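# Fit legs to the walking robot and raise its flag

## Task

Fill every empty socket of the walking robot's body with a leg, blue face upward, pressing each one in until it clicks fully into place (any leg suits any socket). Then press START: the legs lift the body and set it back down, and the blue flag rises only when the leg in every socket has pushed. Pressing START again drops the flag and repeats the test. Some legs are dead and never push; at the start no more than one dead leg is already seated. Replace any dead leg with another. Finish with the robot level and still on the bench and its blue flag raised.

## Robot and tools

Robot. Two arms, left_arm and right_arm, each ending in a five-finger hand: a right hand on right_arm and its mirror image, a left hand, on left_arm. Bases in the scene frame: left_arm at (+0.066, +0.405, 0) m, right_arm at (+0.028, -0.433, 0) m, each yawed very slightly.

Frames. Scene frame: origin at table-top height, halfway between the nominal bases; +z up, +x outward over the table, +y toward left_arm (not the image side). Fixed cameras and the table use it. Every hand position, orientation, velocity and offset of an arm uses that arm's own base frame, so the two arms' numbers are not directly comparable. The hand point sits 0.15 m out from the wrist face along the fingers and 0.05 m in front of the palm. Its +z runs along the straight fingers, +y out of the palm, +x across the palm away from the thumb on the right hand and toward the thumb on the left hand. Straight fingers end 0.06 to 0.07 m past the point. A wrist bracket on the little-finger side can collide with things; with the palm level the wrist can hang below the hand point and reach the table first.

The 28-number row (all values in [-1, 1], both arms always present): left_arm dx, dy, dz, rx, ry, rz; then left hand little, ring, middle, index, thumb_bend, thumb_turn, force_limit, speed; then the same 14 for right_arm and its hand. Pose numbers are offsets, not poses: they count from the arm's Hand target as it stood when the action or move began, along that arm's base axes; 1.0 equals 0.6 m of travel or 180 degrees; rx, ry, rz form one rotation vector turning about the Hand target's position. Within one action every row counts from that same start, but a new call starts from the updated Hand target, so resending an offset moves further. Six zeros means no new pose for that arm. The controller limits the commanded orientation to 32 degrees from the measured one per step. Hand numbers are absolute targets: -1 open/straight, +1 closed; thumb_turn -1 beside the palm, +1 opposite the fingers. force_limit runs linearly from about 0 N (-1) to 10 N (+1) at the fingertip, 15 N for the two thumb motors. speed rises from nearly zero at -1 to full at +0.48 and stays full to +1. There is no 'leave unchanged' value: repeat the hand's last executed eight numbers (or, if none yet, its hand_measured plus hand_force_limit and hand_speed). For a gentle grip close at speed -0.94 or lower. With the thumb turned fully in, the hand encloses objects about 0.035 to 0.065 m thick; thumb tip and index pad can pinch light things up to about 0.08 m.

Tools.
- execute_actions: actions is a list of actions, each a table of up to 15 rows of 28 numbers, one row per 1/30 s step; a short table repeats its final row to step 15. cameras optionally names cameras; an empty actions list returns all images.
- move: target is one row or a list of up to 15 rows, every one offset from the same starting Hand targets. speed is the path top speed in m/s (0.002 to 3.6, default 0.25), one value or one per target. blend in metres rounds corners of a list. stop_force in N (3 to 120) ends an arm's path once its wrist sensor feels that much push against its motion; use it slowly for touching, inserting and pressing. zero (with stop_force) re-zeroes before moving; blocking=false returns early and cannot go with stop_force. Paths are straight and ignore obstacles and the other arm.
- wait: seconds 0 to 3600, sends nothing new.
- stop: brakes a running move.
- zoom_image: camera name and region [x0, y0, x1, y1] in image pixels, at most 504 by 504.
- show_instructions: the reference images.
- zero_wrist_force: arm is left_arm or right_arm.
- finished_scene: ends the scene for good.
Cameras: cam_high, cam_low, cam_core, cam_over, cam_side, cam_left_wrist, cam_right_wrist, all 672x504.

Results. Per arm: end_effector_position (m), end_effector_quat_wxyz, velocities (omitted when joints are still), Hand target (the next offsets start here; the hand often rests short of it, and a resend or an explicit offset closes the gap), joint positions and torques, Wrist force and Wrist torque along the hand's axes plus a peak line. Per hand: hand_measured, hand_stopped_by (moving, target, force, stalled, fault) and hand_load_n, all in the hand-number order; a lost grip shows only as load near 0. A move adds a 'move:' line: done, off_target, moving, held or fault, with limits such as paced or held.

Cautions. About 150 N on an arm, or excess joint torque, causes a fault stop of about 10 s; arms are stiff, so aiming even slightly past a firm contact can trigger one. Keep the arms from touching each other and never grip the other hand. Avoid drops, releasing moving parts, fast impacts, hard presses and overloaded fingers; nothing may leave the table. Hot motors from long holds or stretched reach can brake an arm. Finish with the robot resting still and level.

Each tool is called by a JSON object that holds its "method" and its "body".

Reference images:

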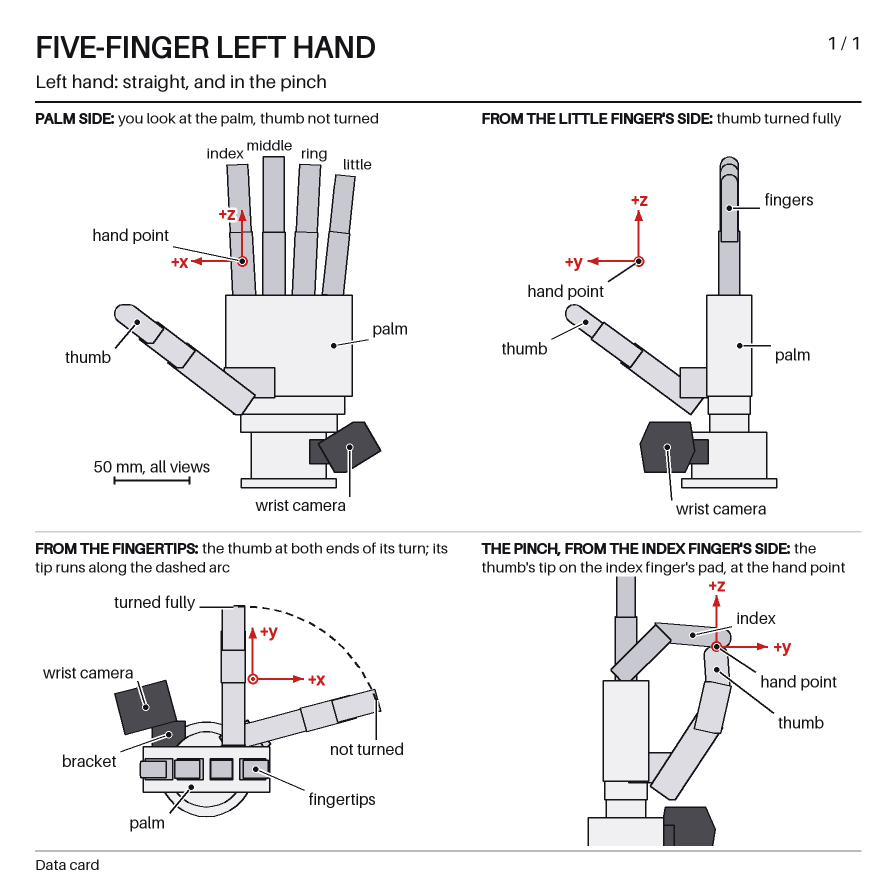

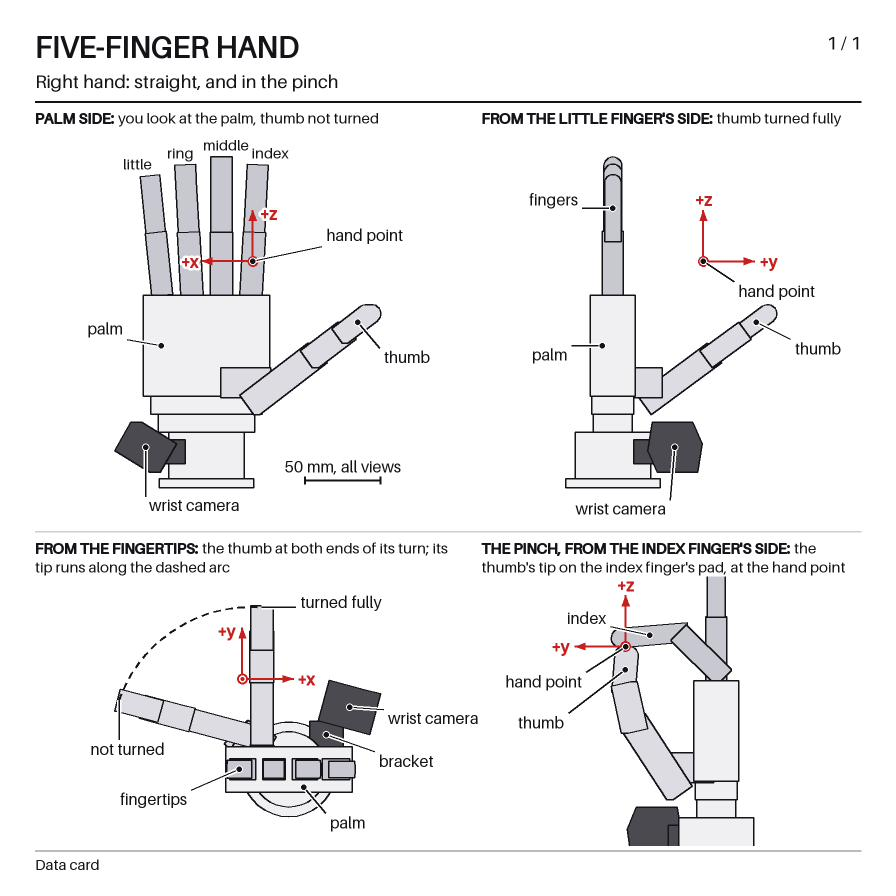

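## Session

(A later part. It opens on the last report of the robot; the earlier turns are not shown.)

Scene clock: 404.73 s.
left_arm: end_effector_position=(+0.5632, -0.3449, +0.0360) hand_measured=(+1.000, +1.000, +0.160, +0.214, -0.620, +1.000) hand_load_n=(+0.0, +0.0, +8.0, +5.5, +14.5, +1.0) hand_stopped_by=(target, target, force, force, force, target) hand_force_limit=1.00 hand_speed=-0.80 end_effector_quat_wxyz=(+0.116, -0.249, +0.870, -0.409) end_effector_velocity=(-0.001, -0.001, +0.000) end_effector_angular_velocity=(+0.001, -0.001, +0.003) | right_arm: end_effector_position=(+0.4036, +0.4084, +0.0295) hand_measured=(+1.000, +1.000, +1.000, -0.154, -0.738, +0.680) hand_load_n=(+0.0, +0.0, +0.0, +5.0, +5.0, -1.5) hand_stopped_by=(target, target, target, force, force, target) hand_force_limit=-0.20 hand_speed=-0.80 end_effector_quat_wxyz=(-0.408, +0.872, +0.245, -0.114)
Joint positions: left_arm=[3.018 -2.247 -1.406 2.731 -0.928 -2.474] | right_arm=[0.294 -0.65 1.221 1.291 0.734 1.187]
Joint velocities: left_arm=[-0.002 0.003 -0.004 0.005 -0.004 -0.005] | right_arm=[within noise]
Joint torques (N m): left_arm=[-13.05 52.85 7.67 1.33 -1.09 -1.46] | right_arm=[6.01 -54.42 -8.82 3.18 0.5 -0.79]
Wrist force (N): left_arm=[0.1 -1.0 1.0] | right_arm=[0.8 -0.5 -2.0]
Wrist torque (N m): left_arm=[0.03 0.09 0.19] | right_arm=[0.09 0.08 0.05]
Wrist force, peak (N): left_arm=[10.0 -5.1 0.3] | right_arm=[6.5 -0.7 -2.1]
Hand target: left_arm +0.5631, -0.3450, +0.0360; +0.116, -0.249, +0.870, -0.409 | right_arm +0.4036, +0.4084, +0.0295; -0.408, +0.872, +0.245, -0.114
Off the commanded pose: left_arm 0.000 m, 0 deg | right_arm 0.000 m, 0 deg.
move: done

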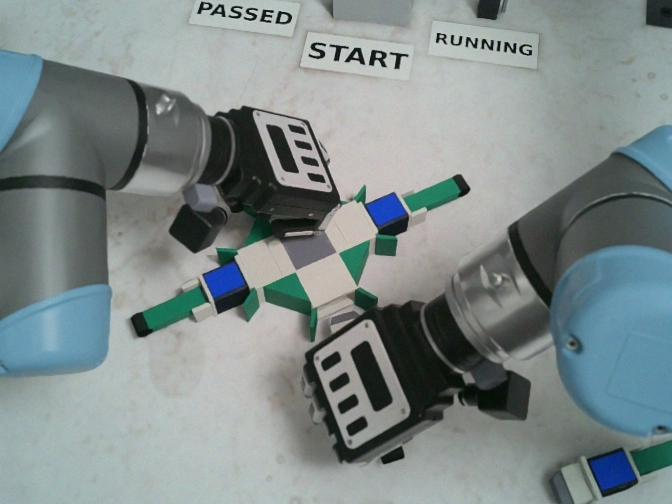

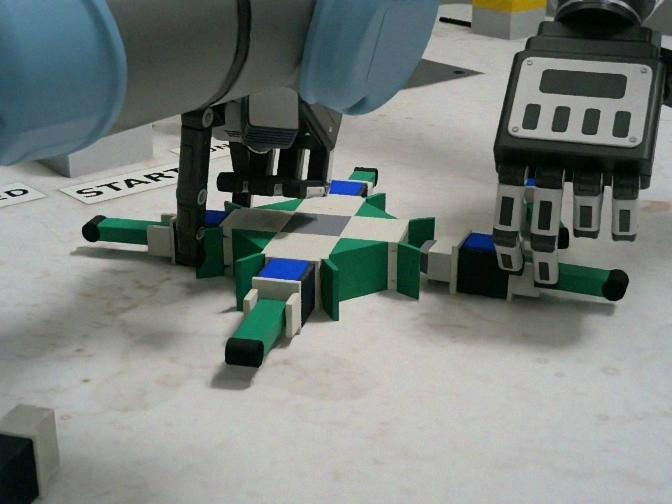

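{"method": "move", "body": {"target": [[0.0275,0.0188,0.1,0,0,0,1,1,0.7,0.7,-0.3,1,1,-0.8,0,0,0,0,0,0,1,1,1,-0.15,-0.56,0.68,-0.2,-0.8],[-0.22,0.25,0.1,0,0,-0.15,1,1,0.7,0.7,-0.3,1,1,-0.8,0,0,0,0,0,0,1,1,1,-0.15,-0.56,0.68,-0.2,-0.8],[-0.2935,0.3333,0.015,0,0,-0.1944,1,1,0.7,0.7,-0.3,1,1,-0.8,0,0,0,0,0,0,1,1,1,-0.15,-0.56,0.68,-0.2,-0.8]], "speed": [0.3, 0.5, 0.3], "blend": [0.03, 0.03, 0], "cameras": ["cam_core", "cam_side", "cam_over"]}}

Scene clock: 406.77 s.
left_arm: end_effector_position=(+0.3871, -0.1451, +0.0451) hand_measured=(+1.000, +1.000, +0.160, +0.214, -0.620, +1.000) hand_load_n=(+0.0, +0.0, +8.5, +5.5, +14.0, +1.0) hand_stopped_by=(target, target, force, force, force, target) hand_force_limit=1.00 hand_speed=-0.80 end_effector_quat_wxyz=(-0.012, +0.024, +0.905, -0.425) end_effector_velocity=(+0.001, +0.000, +0.000) end_effector_angular_velocity=(+0.000, -0.005, -0.004) | right_arm: end_effector_position=(+0.4036, +0.4084, +0.0295) hand_measured=(+1.000, +1.000, +1.000, -0.154, -0.738, +0.680) hand_load_n=(+0.0, +0.0, +0.0, +5.0, +5.0, -1.5) hand_stopped_by=(target, target, target, force, force, target) hand_force_limit=-0.20 hand_speed=-0.80 end_effector_quat_wxyz=(-0.408, +0.872, +0.245, -0.114)
Joint positions: left_arm=[3.477 -2.183 -1.833 2.015 -0.778 -0.999] | right_arm=[0.294 -0.65 1.221 1.291 0.734 1.187]
Joint velocities: left_arm=[0 -0.001 0.001 0 0 0.006] | right_arm=[within noise]
Joint torques (N m): left_arm=[-0.36 34.74 5.49 -0.38 0.21 1.55] | right_arm=[5.58 -53.67 -9.91 3.09 0.64 -0.59]
Wrist force (N): left_arm=[0.3 0.1 2.0] | right_arm=[0.9 -0.6 -1.7]
Wrist torque (N m): left_arm=[0.09 0.09 0.05] | right_arm=[0.08 0.06 0.06]
Wrist force, peak (N): left_arm=[0.8 2.2 3.4] | right_arm=[0.7 -0.6 -2.3]
Hand target: left_arm +0.3870, -0.1451, +0.0450; -0.012, +0.024, +0.905, -0.425 | right_arm +0.4036, +0.4084, +0.0295; -0.408, +0.872, +0.245, -0.114
Off the commanded pose: left_arm 0.000 m, 0 deg | right_arm 0.000 m, 0 deg.
move: done
Images, in order (width x height): cam_core 672x504, cam_over 672x504, cam_side 672x504.

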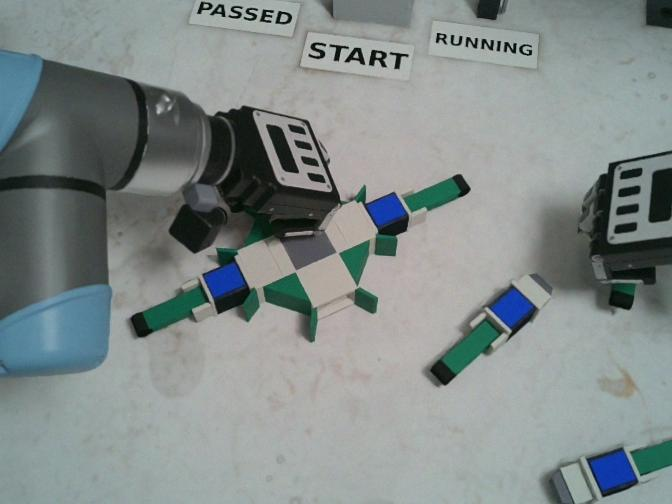

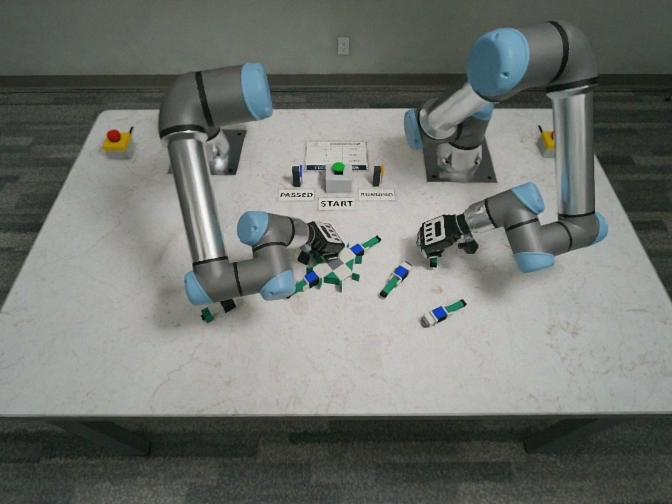

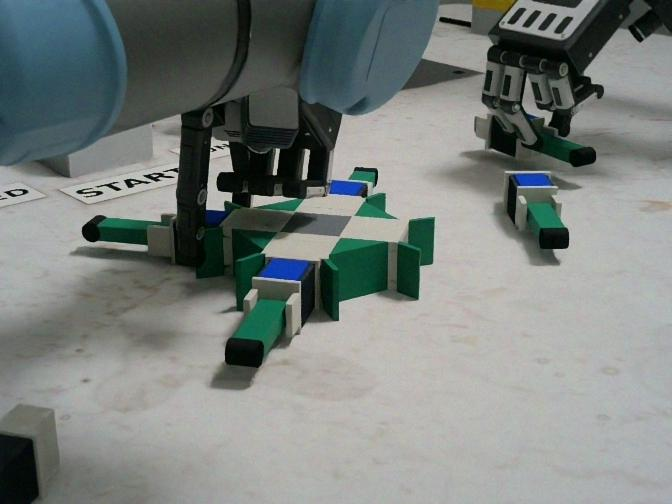

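{"method": "move", "body": {"target": [0,0,-0.0367,0,0,0,1,1,0.7,0.7,-0.3,1,1,-0.8,0,0,0,0,0,0,1,1,1,-0.5,-0.95,0.68,-0.2,-0.3], "speed": 0.015, "stop_force": 4, "cameras": ["cam_core", "cam_right_wrist", "cam_left_wrist", "cam_side"]}}

Scene clock: 408.47 s.
left_arm: end_effector_position=(+0.3870, -0.1451, +0.0350) hand_measured=(+1.000, +1.000, +0.160, +0.214, -0.620, +1.000) hand_load_n=(+0.0, +0.0, +8.5, +5.5, +14.5, +1.0) hand_stopped_by=(target, target, force, force, force, target) hand_force_limit=1.00 hand_speed=-0.80 end_effector_quat_wxyz=(-0.012, +0.024, +0.905, -0.425) | right_arm: end_effector_position=(+0.4036, +0.4084, +0.0295) hand_measured=(+1.000, +1.000, +1.000, -0.500, -0.950, +0.680) hand_load_n=(+0.0, +0.0, +0.0, +0.0, +0.0, +0.0) hand_stopped_by=(target, target, target, target, target, target) hand_force_limit=-0.20 hand_speed=-0.30 end_effector_quat_wxyz=(-0.408, +0.872, +0.245, -0.114)
Joint positions: left_arm=[3.477 -2.202 -1.836 2.037 -0.778 -0.999] | right_arm=[0.294 -0.65 1.221 1.291 0.734 1.187]
Joint torques (N m): left_arm=[6.59 44.7 19.14 -4.72 -0.65 1.37] | right_arm=[5.17 -52.26 -10.3 3.15 -0.09 -0.66]
Wrist force (N): left_arm=[0.5 0.5 1.7] | right_arm=[-0.6 -0.9 -2.2]
Wrist torque (N m): left_arm=[0.18 0.05 0.00] | right_arm=[0.04 0.13 0.04]
Wrist force, peak (N): left_arm=[-1.6 -8.0 -2.7] | right_arm=[0.4 0.3 -3.2]
Hand target: left_arm +0.3870, -0.1451, +0.0350; -0.012, +0.024, +0.905, -0.425 (not the last commanded pose) | right_arm +0.4036, +0.4084, +0.0295; -0.408, +0.872, +0.245, -0.114
Off the commanded pose: left_arm 0.012 m, 0 deg | right_arm 0.000 m, 0 deg.
move: contact (left_arm)
cam_left_wrist: T_world_to_cam=[[-0.31761, -0.58665, 0.74496, 0.01032], [-0.80119, 0.58623, 0.12008, 0.3965], [-0.50716, -0.55872, -0.65622, 0.25359]] pos_world=[0.44956, -0.08471, 0.11111]
cam_right_wrist: T_world_to_cam=[[0.56734, -0.41025, -0.71402, -0.04472], [-0.43937, -0.88414, 0.15889, 0.53365], [-0.69648, 0.22358, -0.68186, 0.32136]] pos_world=[0.48366, 0.38163, 0.1024]
Images, in order (width x height): cam_core 672x504, cam_side 672x504, cam_left_wrist 672x504, cam_right_wrist 672x504.

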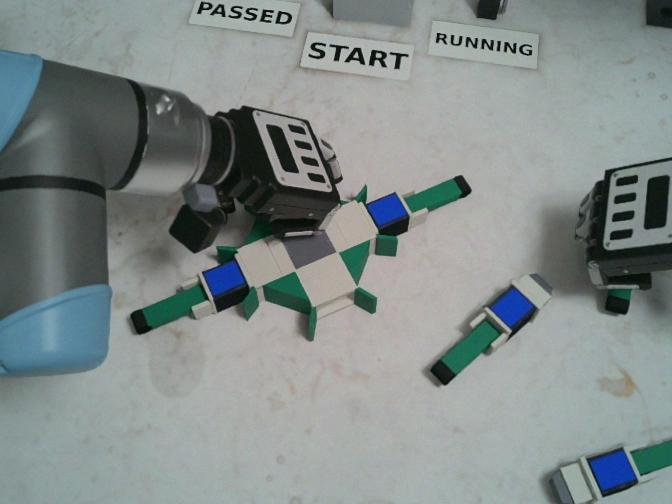

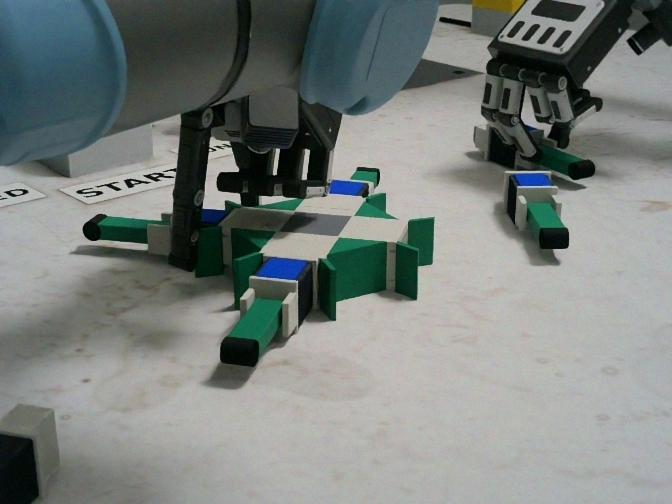

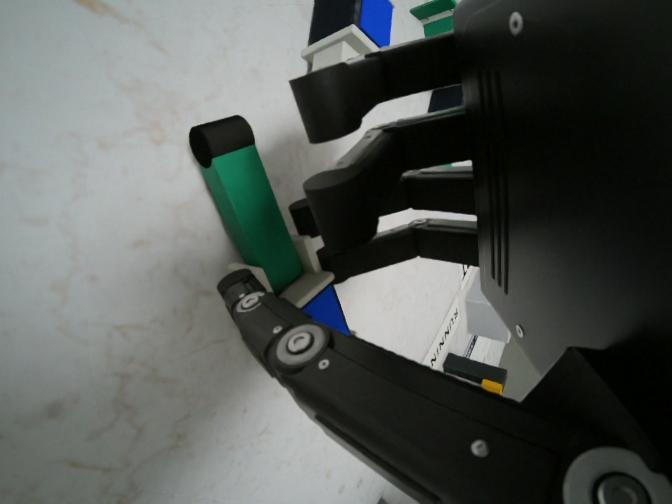

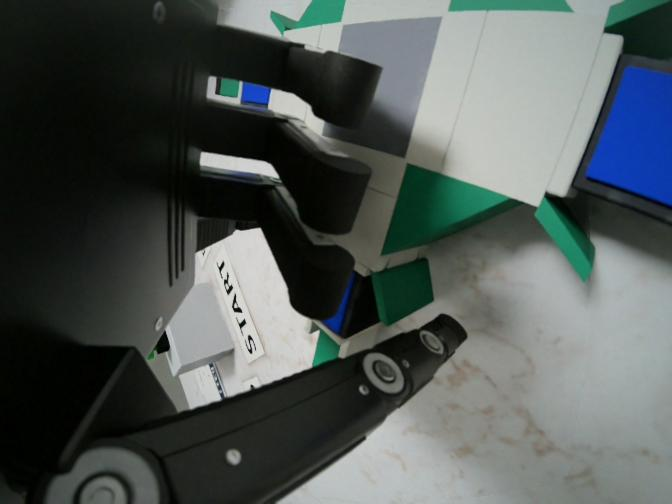

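{"method": "zoom_image", "body": {"camera": "cam_core", "region": [120, 160, 480, 400]}}

{"method": "zoom_image", "body": {"camera": "cam_right_wrist", "region": [300, 0, 672, 370]}}

Scaled by 1.400.

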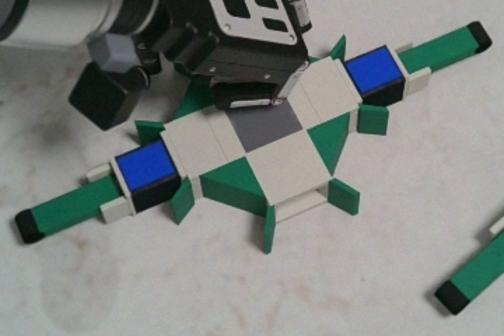

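Scaled by 1.355 from the camera's image (finer frame: 960x720).

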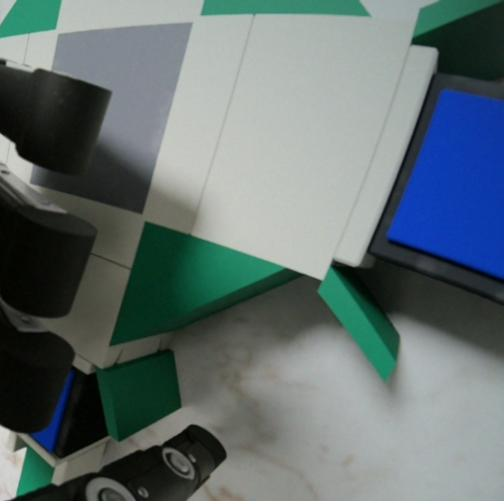

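{"method": "execute_actions", "body": {"actions": [[[0,0,0,0,0,0,1,1,-0.42,-0.42,-0.8,1,-0.2,-0.3,0.0025,0.0013,0,0,0,0.01,1,1,1,-0.5,-0.95,0.68,-0.2,-0.3],[0,0,0,0,0,0,1,1,-0.42,-0.42,-0.8,1,-0.2,-0.3,0.0025,0.0013,0,0,0,0.01,1,1,1,-0.5,-0.95,0.68,-0.2,-0.3],[0,0,0,0,0,0,1,1,-0.42,-0.42,-0.8,1,-0.2,-0.3,0.005,0.0026,0,0,0,0.02,1,1,1,-0.5,-0.95,0.68,-0.2,-0.3],[0,0,0,0,0,0,1,1,-0.42,-0.42,-0.8,1,-0.2,-0.3,0.005,0.0026,0,0,0,0.02,1,1,1,-0.5,-0.95,0.68,-0.2,-0.3],[0,0,0,0,0,0,1,1,-0.42,-0.42,-0.8,1,-0.2,-0.3,0.0075,0.0039,0,0,0,0.03,1,1,1,-0.5,-0.95,0.68,-0.2,-0.3],[0,0,0,0,0,0,1,1,-0.42,-0.42,-0.8,1,-0.2,-0.3,0.0098,0.0052,0,0,0,0.0406,1,1,1,-0.5,-0.95,0.68,-0.2,-0.3]]], "cameras": ["cam_core", "cam_right_wrist", "cam_left_wrist"]}}

Scene clock: 410.93 s.
left_arm: end_effector_position=(+0.3870, -0.1451, +0.0350) hand_measured=(+1.000, +1.000, -0.420, -0.420, -0.800, +1.000) hand_load_n=(+0.0, +0.0, +0.0, +0.0, +0.0, +0.0) hand_stopped_by=(target, target, target, target, target, target) hand_force_limit=-0.20 hand_speed=-0.30 end_effector_quat_wxyz=(-0.012, +0.024, +0.905, -0.425) | right_arm: end_effector_position=(+0.4094, +0.4115, +0.0295) hand_measured=(+1.000, +1.000, +1.000, -0.500, -0.950, +0.680) hand_load_n=(+0.0, +0.0, +0.0, +0.5, +0.0, +0.0) hand_stopped_by=(target, target, target, target, target, target) hand_force_limit=-0.20 hand_speed=-0.30 end_effector_quat_wxyz=(-0.400, +0.855, +0.300, -0.140)
Joint positions: left_arm=[3.477 -2.202 -1.836 2.037 -0.778 -0.999] | right_arm=[0.312 -0.586 1.123 1.435 0.771 1.037]
Joint torques (N m): left_arm=[1.57 39.97 17.42 -2.31 0.28 1.45] | right_arm=[-6.71 -57.38 -23.13 3.76 -1.32 -1.45]
Wrist force (N): left_arm=[0.5 -0.8 1.2] | right_arm=[0.0 -0.9 -2.3]
Wrist torque (N m): left_arm=[0.04 0.06 0.01] | right_arm=[0.06 0.06 0.10]
Wrist force, peak (N): left_arm=[0.9 0.4 2.0] | right_arm=[-0.6 -1.1 -2.8]
Hand target: left_arm +0.3870, -0.1451, +0.0350; -0.012, +0.024, +0.905, -0.425 | right_arm +0.4095, +0.4115, +0.0295; -0.400, +0.855, +0.300, -0.140
Off the commanded pose: left_arm 0.000 m, 0 deg | right_arm 0.000 m, 0 deg.
cam_left_wrist: T_world_to_cam=[[-0.31767, -0.58673, 0.74487, 0.01038], [-0.80117, 0.58626, 0.12011, 0.39657], [-0.50716, -0.55861, -0.65631, 0.25365]] pos_world=[0.44966, -0.08471, 0.11111]
cam_right_wrist: T_world_to_cam=[[0.61479, -0.33477, -0.71412, -0.09728], [-0.32336, -0.93283, 0.15892, 0.51154], [-0.71935, 0.13322, -0.68175, 0.3712]] pos_world=[0.49224, 0.39516, 0.1023]
Images, in order (width x height): cam_core 672x504, cam_left_wrist 672x504, cam_right_wrist 672x504.

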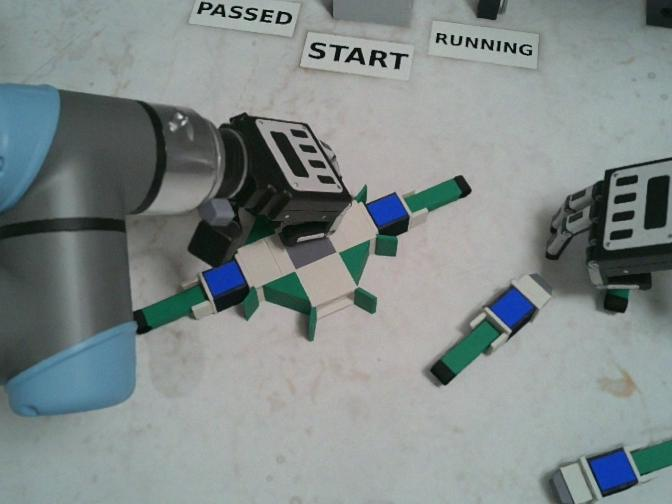

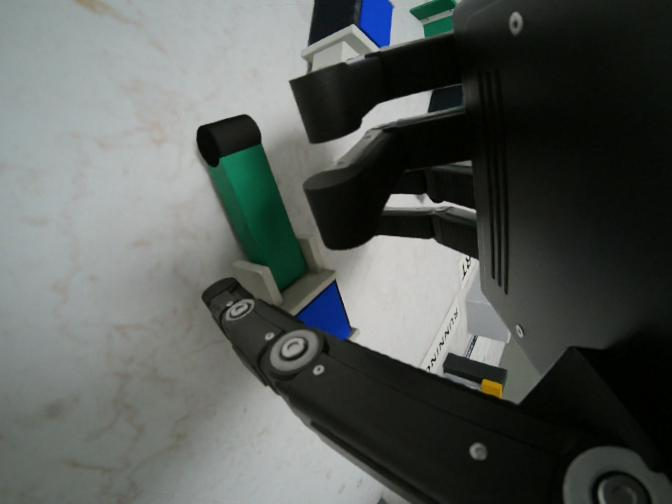

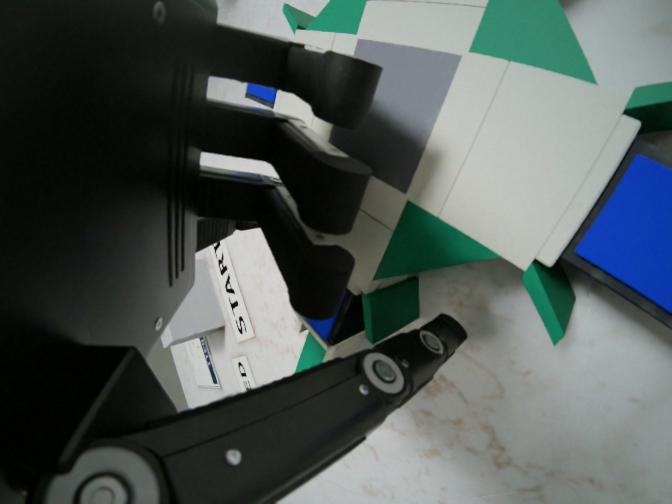

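{"method": "zoom_image", "body": {"camera": "cam_core", "region": [420, 260, 580, 400]}}

Scaled by 3.150.

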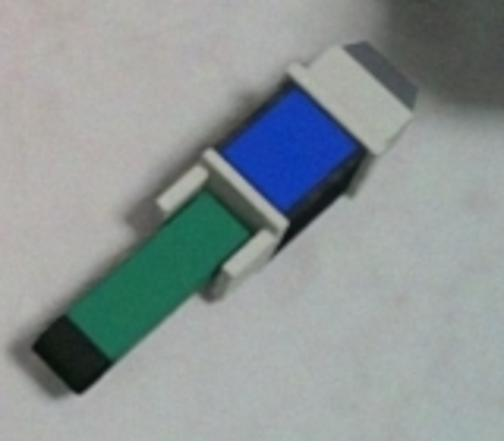

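{"method": "execute_actions", "body": {"actions": [[[0,0,0.006,0,0,0,1,1,-0.42,-0.42,-0.8,1,-0.2,-0.3,0,0,0,0,0,0,1,1,1,-0.15,-0.56,0.68,-0.2,-0.8],[0,0,0.016,0,0,0,1,1,-0.42,-0.42,-0.8,1,-0.2,-0.3,0,0,0,0,0,0,1,1,1,-0.15,-0.56,0.68,-0.2,-0.8],[0,0,0.027,0,0,0,1,1,-0.42,-0.42,-0.8,1,-0.2,-0.3,0,0,0,0,0,0,1,1,1,-0.15,-0.56,0.68,-0.2,-0.8],[0,0,0.038,0,0,0,1,1,-0.42,-0.42,-0.8,1,-0.2,-0.3,0,0,0,0,0,0,1,1,1,-0.15,-0.56,0.68,-0.2,-0.8],[0,0,0.049,0,0,0,1,1,-0.42,-0.42,-0.8,1,-0.2,-0.3,0,0,0,0,0,0,1,1,1,-0.15,-0.56,0.68,-0.2,-0.8],[0,0,0.06,0,0,0,1,1,-0.42,-0.42,-0.8,1,-0.2,-0.3,0,0,0,0,0,0,1,1,1,-0.15,-0.56,0.68,-0.2,-0.8],[0,0,0.067,0,0,0,1,1,-0.42,-0.42,-0.8,1,-0.2,-0.3,0,0,0,0,0,0,1,1,1,-0.15,-0.56,0.68,-0.2,-0.8]]]}}

{"method": "move", "body": {"target": [0.1462,-0.1577,-0.005,0,0,-0.205,1,1,-0.42,-0.42,-0.8,1,-0.2,-0.3,0,0,0,0,0,0,1,1,1,-0.15,-0.56,0.68,-0.2,-0.8], "speed": 0.4, "cameras": ["cam_core", "cam_side", "cam_left_wrist", "cam_right_wrist"]}}

Scene clock: 414.00 s.
left_arm: end_effector_position=(+0.3870, -0.1451, +0.0752) hand_measured=(+1.000, +1.000, -0.420, -0.420, -0.800, +1.000) hand_load_n=(+0.0, +0.0, +0.0, +0.0, +0.0, +0.0) hand_stopped_by=(target, target, target, target, target, target) hand_force_limit=-0.20 hand_speed=-0.30 end_effector_quat_wxyz=(-0.012, +0.024, +0.905, -0.425) | right_arm: end_effector_position=(+0.4095, +0.4115, +0.0295) hand_measured=(+1.000, +1.000, +1.000, -0.150, -0.564, +0.680) hand_load_n=(+0.0, +0.5, +0.0, +3.5, +4.5, +0.0) hand_stopped_by=(target, target, target, target, target, target) hand_force_limit=-0.20 hand_speed=-0.80 end_effector_quat_wxyz=(-0.400, +0.855, +0.300, -0.140)
Joint positions: left_arm=[3.477 -2.128 -1.822 1.949 -0.778 -0.999] | right_arm=[0.312 -0.586 1.123 1.436 0.771 1.037]
Joint torques (N m): left_arm=[11.12 42.87 2.34 -4.67 -0.75 -1.14] | right_arm=[-5.6 -63.54 -19.29 2.26 0.82 -0.05]
Wrist force (N): left_arm=[0.3 -0.4 1.3] | right_arm=[0.7 0.7 -2.1]
Wrist torque (N m): left_arm=[0.10 0.09 -0.01] | right_arm=[0.21 0.07 0.14]
Wrist force, peak (N): left_arm=[0.7 -2.4 0.0] | right_arm=[1.4 -0.5 -2.9]
Hand target: left_arm +0.3870, -0.1451, +0.0752; -0.012, +0.024, +0.905, -0.425 | right_arm +0.4095, +0.4115, +0.0295; -0.400, +0.855, +0.300, -0.140
Off the commanded pose: left_arm 0.000 m, 0 deg | right_arm 0.000 m, 0 deg.

Scene clock: 415.37 s.
left_arm: end_effector_position=(+0.4747, -0.2397, +0.0721) hand_measured=(+1.000, +1.000, -0.420, -0.420, -0.800, +1.000) hand_load_n=(+0.0, +0.0, +0.0, +0.0, +0.0, +0.0) hand_stopped_by=(target, target, target, target, target, target) hand_force_limit=-0.20 hand_speed=-0.30 end_effector_quat_wxyz=(-0.146, +0.309, +0.850, -0.400) | right_arm: end_effector_position=(+0.4095, +0.4115, +0.0295) hand_measured=(+1.000, +1.000, +1.000, -0.150, -0.564, +0.680) hand_load_n=(+0.0, +0.0, +0.0, +3.5, +4.5, +0.0) hand_stopped_by=(target, target, target, target, target, target) hand_force_limit=-0.20 hand_speed=-0.80 end_effector_quat_wxyz=(-0.400, +0.855, +0.300, -0.140)
Joint positions: left_arm=[3.128 -2.501 -1.173 1.45 -0.932 -0.664] | right_arm=[0.312 -0.586 1.123 1.436 0.771 1.037]
Joint torques (N m): left_arm=[2.71 45.57 24.86 -3.87 1.04 1.09] | right_arm=[-3.08 -61.79 -15.84 1.66 0.65 0.49]
Wrist force (N): left_arm=[0.5 -0.8 1.2] | right_arm=[0.7 0.6 -2.0]
Wrist torque (N m): left_arm=[0.05 0.03 0.23] | right_arm=[0.18 0.06 0.14]
Wrist force, peak (N): left_arm=[-0.6 -1.2 1.4] | right_arm=[0.8 0.7 -2.3]
Hand target: left_arm +0.4747, -0.2397, +0.0722; -0.146, +0.310, +0.850, -0.400 | right_arm +0.4095, +0.4115, +0.0295; -0.400, +0.855, +0.300, -0.140
Off the commanded pose: left_arm 0.000 m, 0 deg | right_arm 0.000 m, 0 deg.
move: done
cam_left_wrist: T_world_to_cam=[[-0.60629, -0.27856, 0.74486, 0.16598], [-0.28883, 0.94982, 0.12011, 0.36174], [-0.74094, -0.14232, -0.65632, 0.4804]] pos_world=[0.56106, -0.22898, 0.14821]
cam_right_wrist: T_world_to_cam=[[0.61489, -0.33478, -0.71403, -0.09733], [-0.32339, -0.93283, 0.15888, 0.51157], [-0.71926, 0.13322, -0.68185, 0.3713]] pos_world=[0.49234, 0.39516, 0.1024]

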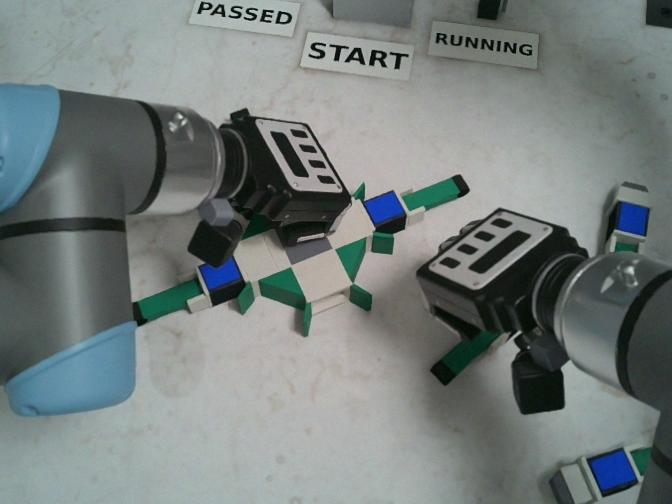

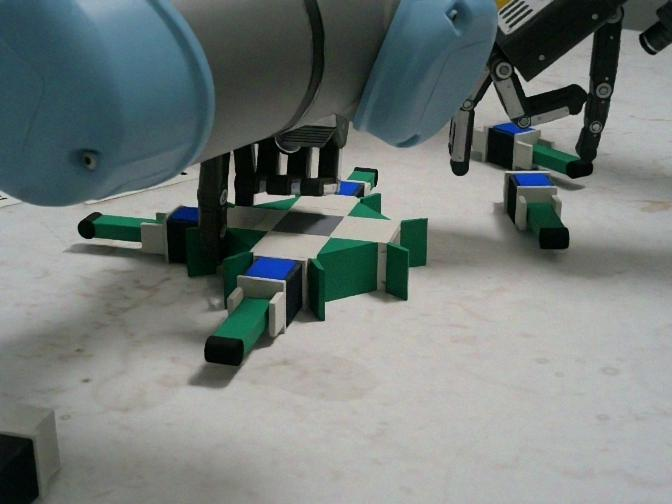

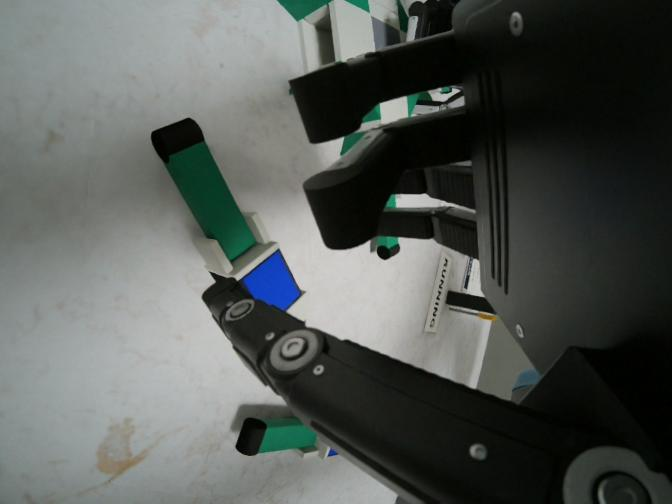

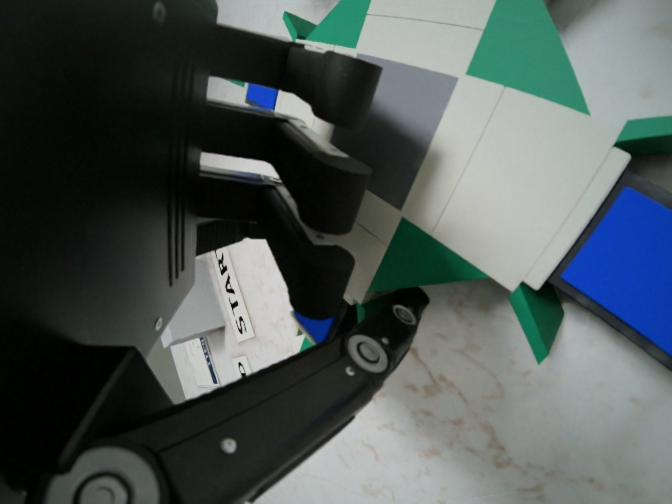

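{"method": "wait", "body": {"seconds": 0, "cameras": ["cam_core", "cam_left_wrist"]}}

Scene clock: 416.73 s.
left_arm: end_effector_position=(+0.4748, -0.2397, +0.0722) hand_measured=(+1.000, +1.000, -0.420, -0.420, -0.800, +1.000) hand_load_n=(+0.0, +0.0, +0.0, +0.0, +0.0, +0.0) hand_stopped_by=(target, target, target, target, target, target) hand_force_limit=-0.20 hand_speed=-0.30 end_effector_quat_wxyz=(-0.146, +0.310, +0.850, -0.400) | right_arm: end_effector_position=(+0.4095, +0.4115, +0.0295) hand_measured=(+1.000, +1.000, +1.000, -0.150, -0.564, +0.680) hand_load_n=(+0.5, +0.0, +0.0, +3.0, +4.5, -0.5) hand_stopped_by=(target, target, target, target, target, target) hand_force_limit=-0.20 hand_speed=-0.80 end_effector_quat_wxyz=(-0.400, +0.855, +0.300, -0.140)
Joint positions: left_arm=[3.128 -2.501 -1.172 1.45 -0.932 -0.663] | right_arm=[0.312 -0.586 1.123 1.436 0.771 1.037]
Joint torques (N m): left_arm=[-2.43 42.85 24.74 -4.75 -0.35 1.46] | right_arm=[-0.9 -63.52 -13.37 1.49 0.46 0.83]
Wrist force (N): left_arm=[0.7 -0.6 1.2] | right_arm=[0.6 0.7 -2.0]
Wrist torque (N m): left_arm=[0.08 0.01 0.22] | right_arm=[0.20 0.09 0.13]
Wrist force, peak (N): left_arm=[0.7 -1.0 1.4] | right_arm=[0.9 0.9 -2.3]
Hand target: left_arm +0.4747, -0.2397, +0.0722; -0.146, +0.310, +0.850, -0.400 | right_arm +0.4095, +0.4115, +0.0295; -0.400, +0.855, +0.300, -0.140
Off the commanded pose: left_arm 0.000 m, 0 deg | right_arm 0.000 m, 0 deg.
cam_left_wrist: T_world_to_cam=[[-0.60629, -0.27847, 0.74489, 0.16592], [-0.28868, 0.94986, 0.12013, 0.36166], [-0.74099, -0.14221, -0.65628, 0.48052]] pos_world=[0.56106, -0.22898, 0.14831]

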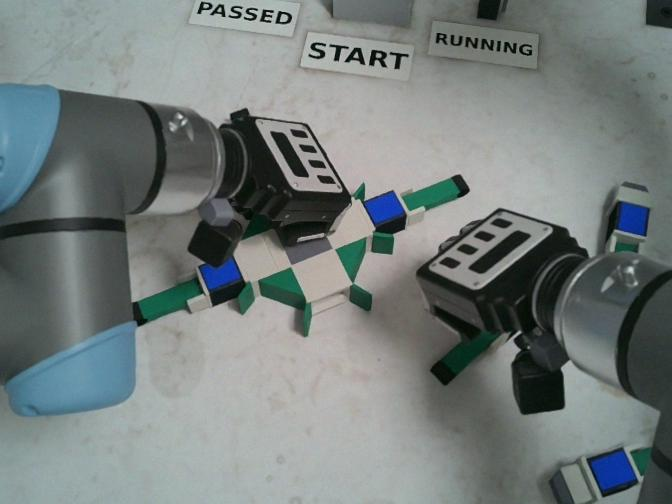

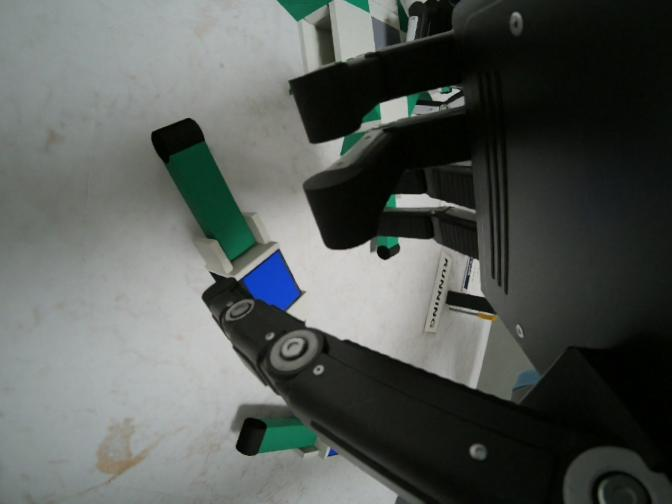

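{"method": "zoom_image", "body": {"camera": "cam_core", "region": [180, 170, 480, 395]}}

{"method": "zoom_image", "body": {"camera": "cam_left_wrist", "region": [140, 100, 340, 330]}}

Scaled by 1.680.

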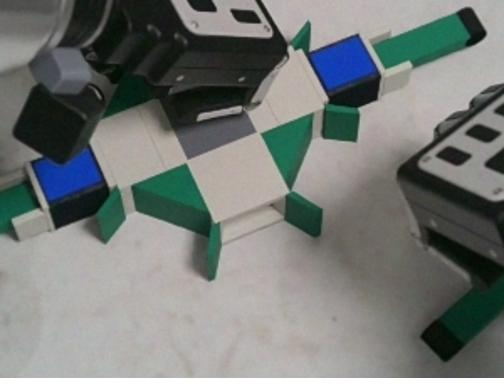

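Scaled by 2.191 from the camera's image (finer frame: 960x720).

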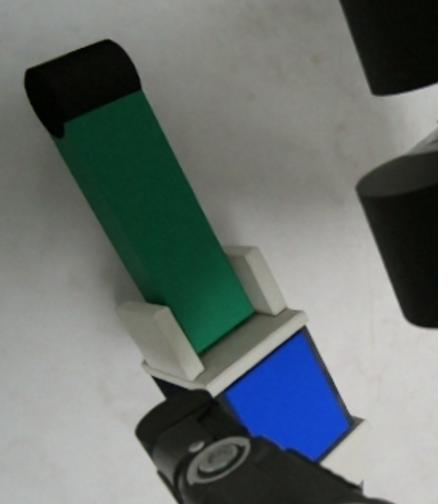

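{"method": "zoom_image", "body": {"camera": "cam_left_wrist", "region": [145, 110, 225, 170]}}

{"method": "zoom_image", "body": {"camera": "cam_left_wrist", "region": [185, 210, 325, 315]}}

Scaled by 6.300 from the camera's image (finer frame: 960x720).

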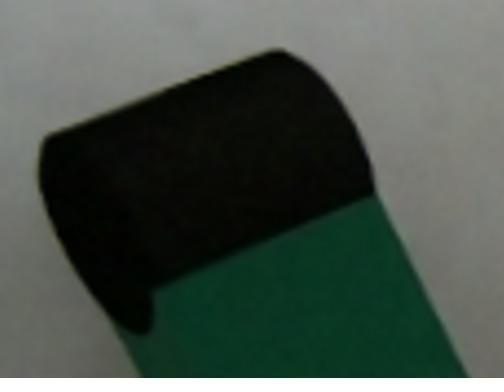

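Scaled by 3.600 from the camera's image (finer frame: 960x720).

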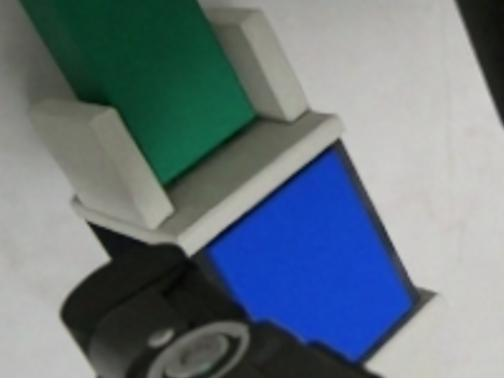

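{"method": "execute_actions", "body": {"actions": [[[-0.0001,0,-0.0006,0,0,0.0001,1,1,-0.42,-0.42,-0.8,1,-0.2,-0.3,0,0,0,0,0,0,1,1,1,-0.15,-0.56,0.68,-0.2,-0.8],[-0.0003,0.0001,-0.0025,0,0,0.0004,1,1,-0.42,-0.42,-0.8,1,-0.2,-0.3,0,0,0,0,0,0,1,1,1,-0.15,-0.56,0.68,-0.2,-0.8],[-0.0006,0.0002,-0.006,0,0,0.0009,1,1,-0.42,-0.42,-0.8,1,-0.2,-0.3,0,0,0,0,0,0,1,1,1,-0.15,-0.56,0.68,-0.2,-0.8],[-0.001,0.0003,-0.0105,0,0,0.0015,1,1,-0.42,-0.42,-0.8,1,-0.2,-0.3,0,0,0,0,0,0,1,1,1,-0.15,-0.56,0.68,-0.2,-0.8],[-0.0015,0.0004,-0.0155,0,0,0.0021,1,1,-0.42,-0.42,-0.8,1,-0.2,-0.3,0,0,0,0,0,0,1,1,1,-0.15,-0.56,0.68,-0.2,-0.8],[-0.0021,0.0006,-0.0215,0,0,0.003,1,1,-0.42,-0.42,-0.8,1,-0.2,-0.3,0,0,0,0,0,0,1,1,1,-0.15,-0.56,0.68,-0.2,-0.8],[-0.0027,0.0008,-0.0275,0,0,0.0038,1,1,-0.42,-0.42,-0.8,1,-0.2,-0.3,0,0,0,0,0,0,1,1,1,-0.15,-0.56,0.68,-0.2,-0.8],[-0.0033,0.001,-0.0335,0,0,0.0046,1,1,-0.42,-0.42,-0.8,1,-0.2,-0.3,0,0,0,0,0,0,1,1,1,-0.15,-0.56,0.68,-0.2,-0.8],[-0.0039,0.0012,-0.0395,0,0,0.0055,1,1,-0.42,-0.42,-0.8,1,-0.2,-0.3,0,0,0,0,0,0,1,1,1,-0.15,-0.56,0.68,-0.2,-0.8],[-0.0044,0.0013,-0.0455,0,0,0.0063,1,1,-0.42,-0.42,-0.8,1,-0.2,-0.3,0,0,0,0,0,0,1,1,1,-0.15,-0.56,0.68,-0.2,-0.8],[-0.0049,0.0014,-0.051,0,0,0.007,1,1,-0.42,-0.42,-0.8,1,-0.2,-0.3,0,0,0,0,0,0,1,1,1,-0.15,-0.56,0.68,-0.2,-0.8],[-0.0053,0.0015,-0.0555,0,0,0.0076,1,1,-0.42,-0.42,-0.8,1,-0.2,-0.3,0,0,0,0,0,0,1,1,1,-0.15,-0.56,0.68,-0.2,-0.8],[-0.0056,0.0016,-0.059,0,0,0.008,1,1,-0.42,-0.42,-0.8,1,-0.2,-0.3,0,0,0,0,0,0,1,1,1,-0.15,-0.56,0.68,-0.2,-0.8],[-0.0058,0.0017,-0.0607,0,0,0.0083,1,1,-0.42,-0.42,-0.8,1,-0.2,-0.3,0,0,0,0,0,0,1,1,1,-0.15,-0.56,0.68,-0.2,-0.8],[-0.0058,0.0017,-0.0612,0,0,0.0083,1,1,-0.42,-0.42,-0.8,1,-0.2,-0.3,0,0,0,0,0,0,1,1,1,-0.15,-0.56,0.68,-0.2,-0.8]]], "cameras": ["cam_core", "cam_left_wrist", "cam_side"]}}

Scene clock: 421.67 s.
left_arm: end_effector_position=(+0.4712, -0.2386, +0.0354) hand_measured=(+1.000, +1.000, -0.420, -0.420, -0.800, +1.000) hand_load_n=(+0.0, +0.0, +0.0, +0.0, +0.0, +0.0) hand_stopped_by=(target, target, target, target, target, target) hand_force_limit=-0.20 hand_speed=-0.30 end_effector_quat_wxyz=(-0.141, +0.298, +0.854, -0.402) | right_arm: end_effector_position=(+0.4095, +0.4115, +0.0295) hand_measured=(+1.000, +1.000, +1.000, -0.150, -0.564, +0.680) hand_load_n=(+0.0, +0.0, +0.0, +3.0, +4.5, -0.5) hand_stopped_by=(target, target, target, target, target, target) hand_force_limit=-0.20 hand_speed=-0.80 end_effector_quat_wxyz=(-0.400, +0.855, +0.300, -0.140)
Joint positions: left_arm=[3.135 -2.536 -1.209 1.533 -0.921 -0.683] | right_arm=[0.312 -0.586 1.123 1.436 0.771 1.037]
Joint torques (N m): left_arm=[-0.36 58.47 23.38 -4.62 -0.72 1.55] | right_arm=[3.66 -62.25 -11.16 1.56 0.16 0.81]
Wrist force (N): left_arm=[0.7 -0.9 1.2] | right_arm=[0.6 0.8 -2.0]
Wrist torque (N m): left_arm=[0.04 0.00 0.18] | right_arm=[0.21 0.08 0.14]
Wrist force, peak (N): left_arm=[0.7 -1.1 1.5] | right_arm=[0.9 0.5 -2.5]
Hand target: left_arm +0.4713, -0.2387, +0.0354; -0.141, +0.298, +0.854, -0.402 | right_arm +0.4095, +0.4115, +0.0295; -0.400, +0.855, +0.300, -0.140
Off the commanded pose: left_arm 0.000 m, 0 deg | right_arm 0.000 m, 0 deg.
cam_left_wrist: T_world_to_cam=[[-0.5986, -0.29424, 0.74505, 0.18411], [-0.3135, 0.94196, 0.12013, 0.3739], [-0.73716, -0.16166, -0.6561, 0.4475]] pos_world=[0.5573, -0.22568, 0.11151]
Images, in order (width x height): cam_core 672x504, cam_side 672x504, cam_left_wrist 672x504.

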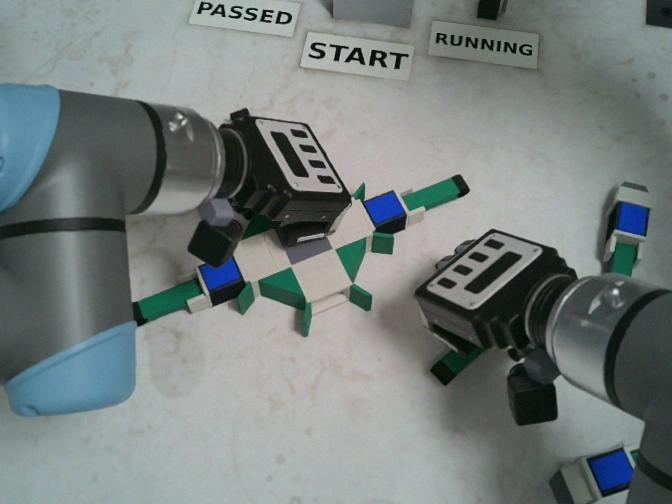

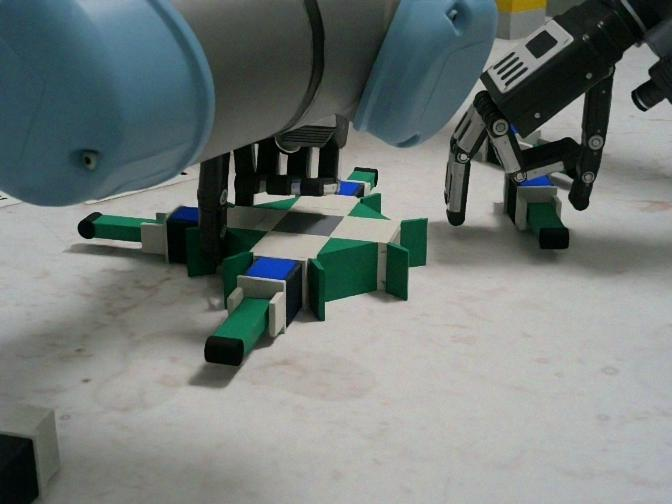

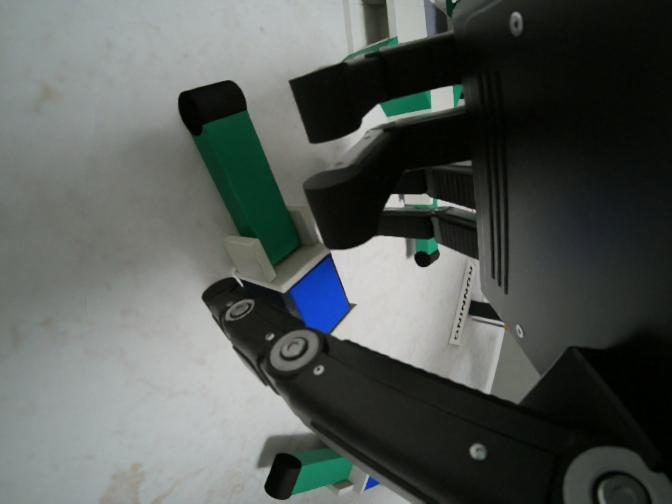

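{"method": "zoom_image", "body": {"camera": "cam_left_wrist", "region": [170, 70, 370, 350]}}

{"method": "zoom_image", "body": {"camera": "cam_side", "region": [430, 60, 650, 260]}}

Scaled by 1.800 from the camera's image (finer frame: 960x720).

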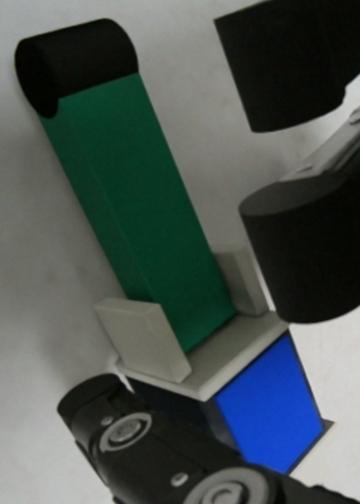

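Scaled by 2.291.

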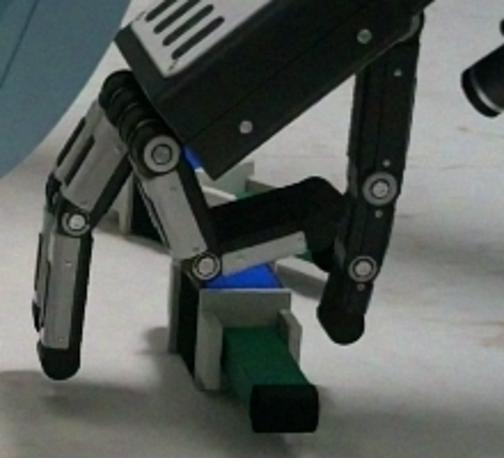

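{"method": "execute_actions", "body": {"actions": [[[0,0,0,0,0,0,1,1,0.35,0.35,-0.56,1,-0.2,-0.8,0,0,0,0,0,0,1,1,1,-0.15,-0.56,0.68,-0.2,-0.8]]], "cameras": ["cam_core", "cam_left_wrist", "cam_side"]}}

Scene clock: 423.90 s.
left_arm: end_effector_position=(+0.4713, -0.2387, +0.0354) hand_measured=(+1.000, +1.000, +0.076, +0.132, -0.562, +1.000) hand_load_n=(+0.5, +0.0, +3.0, +5.0, +6.5, +0.0) hand_stopped_by=(target, target, force, force, force, target) hand_force_limit=-0.20 hand_speed=-0.80 end_effector_quat_wxyz=(-0.141, +0.298, +0.854, -0.402) | right_arm: end_effector_position=(+0.4095, +0.4115, +0.0295) hand_measured=(+1.000, +1.000, +1.000, -0.150, -0.564, +0.680) hand_load_n=(+0.0, +0.0, +0.0, +3.0, +4.5, -0.5) hand_stopped_by=(target, target, target, target, target, target) hand_force_limit=-0.20 hand_speed=-0.80 end_effector_quat_wxyz=(-0.400, +0.855, +0.300, -0.140)
Joint positions: left_arm=[3.135 -2.536 -1.209 1.533 -0.921 -0.683] | right_arm=[0.312 -0.586 1.123 1.436 0.771 1.037]
Joint torques (N m): left_arm=[-12.34 51.8 22.88 -0.68 -0.25 -0.96] | right_arm=[3.98 -61.74 -10.95 1.6 0.03 0.99]
Wrist force (N): left_arm=[1.1 -2.1 0.8] | right_arm=[0.7 0.8 -2.0]
Wrist torque (N m): left_arm=[-0.04 -0.03 0.18] | right_arm=[0.21 0.06 0.14]
Wrist force, peak (N): left_arm=[1.4 -2.0 1.1] | right_arm=[0.9 0.9 -2.4]
Hand target: left_arm +0.4713, -0.2387, +0.0354; -0.141, +0.298, +0.854, -0.402 | right_arm +0.4095, +0.4115, +0.0295; -0.400, +0.855, +0.300, -0.140
Off the commanded pose: left_arm 0.000 m, 0 deg | right_arm 0.000 m, 0 deg.
cam_left_wrist: T_world_to_cam=[[-0.59883, -0.29418, 0.74489, 0.18427], [-0.31333, 0.94201, 0.12013, 0.37382], [-0.73704, -0.16146, -0.65628, 0.4475]] pos_world=[0.5573, -0.22568, 0.11151]
Images, in order (width x height): cam_core 672x504, cam_side 672x504, cam_left_wrist 672x504.

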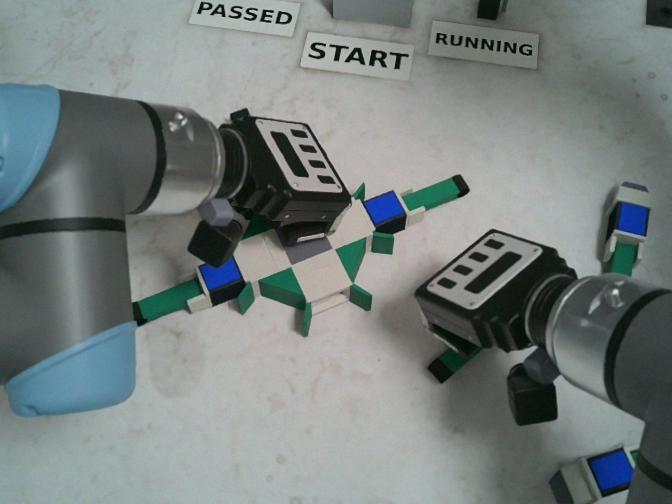

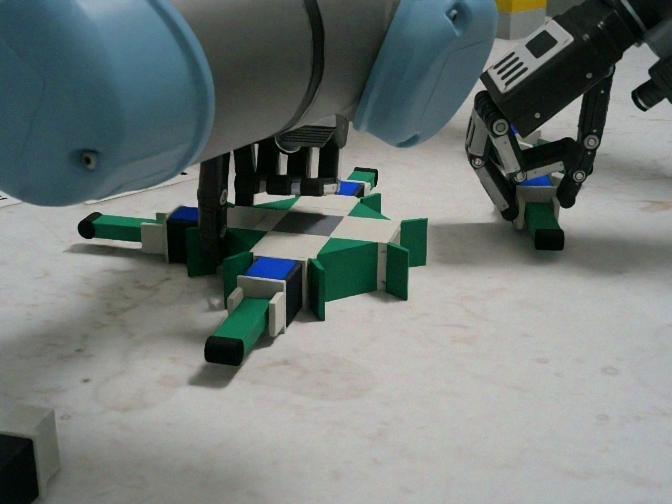

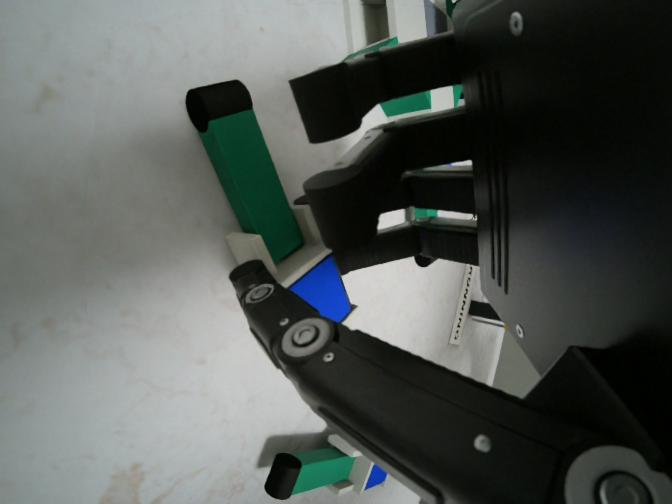

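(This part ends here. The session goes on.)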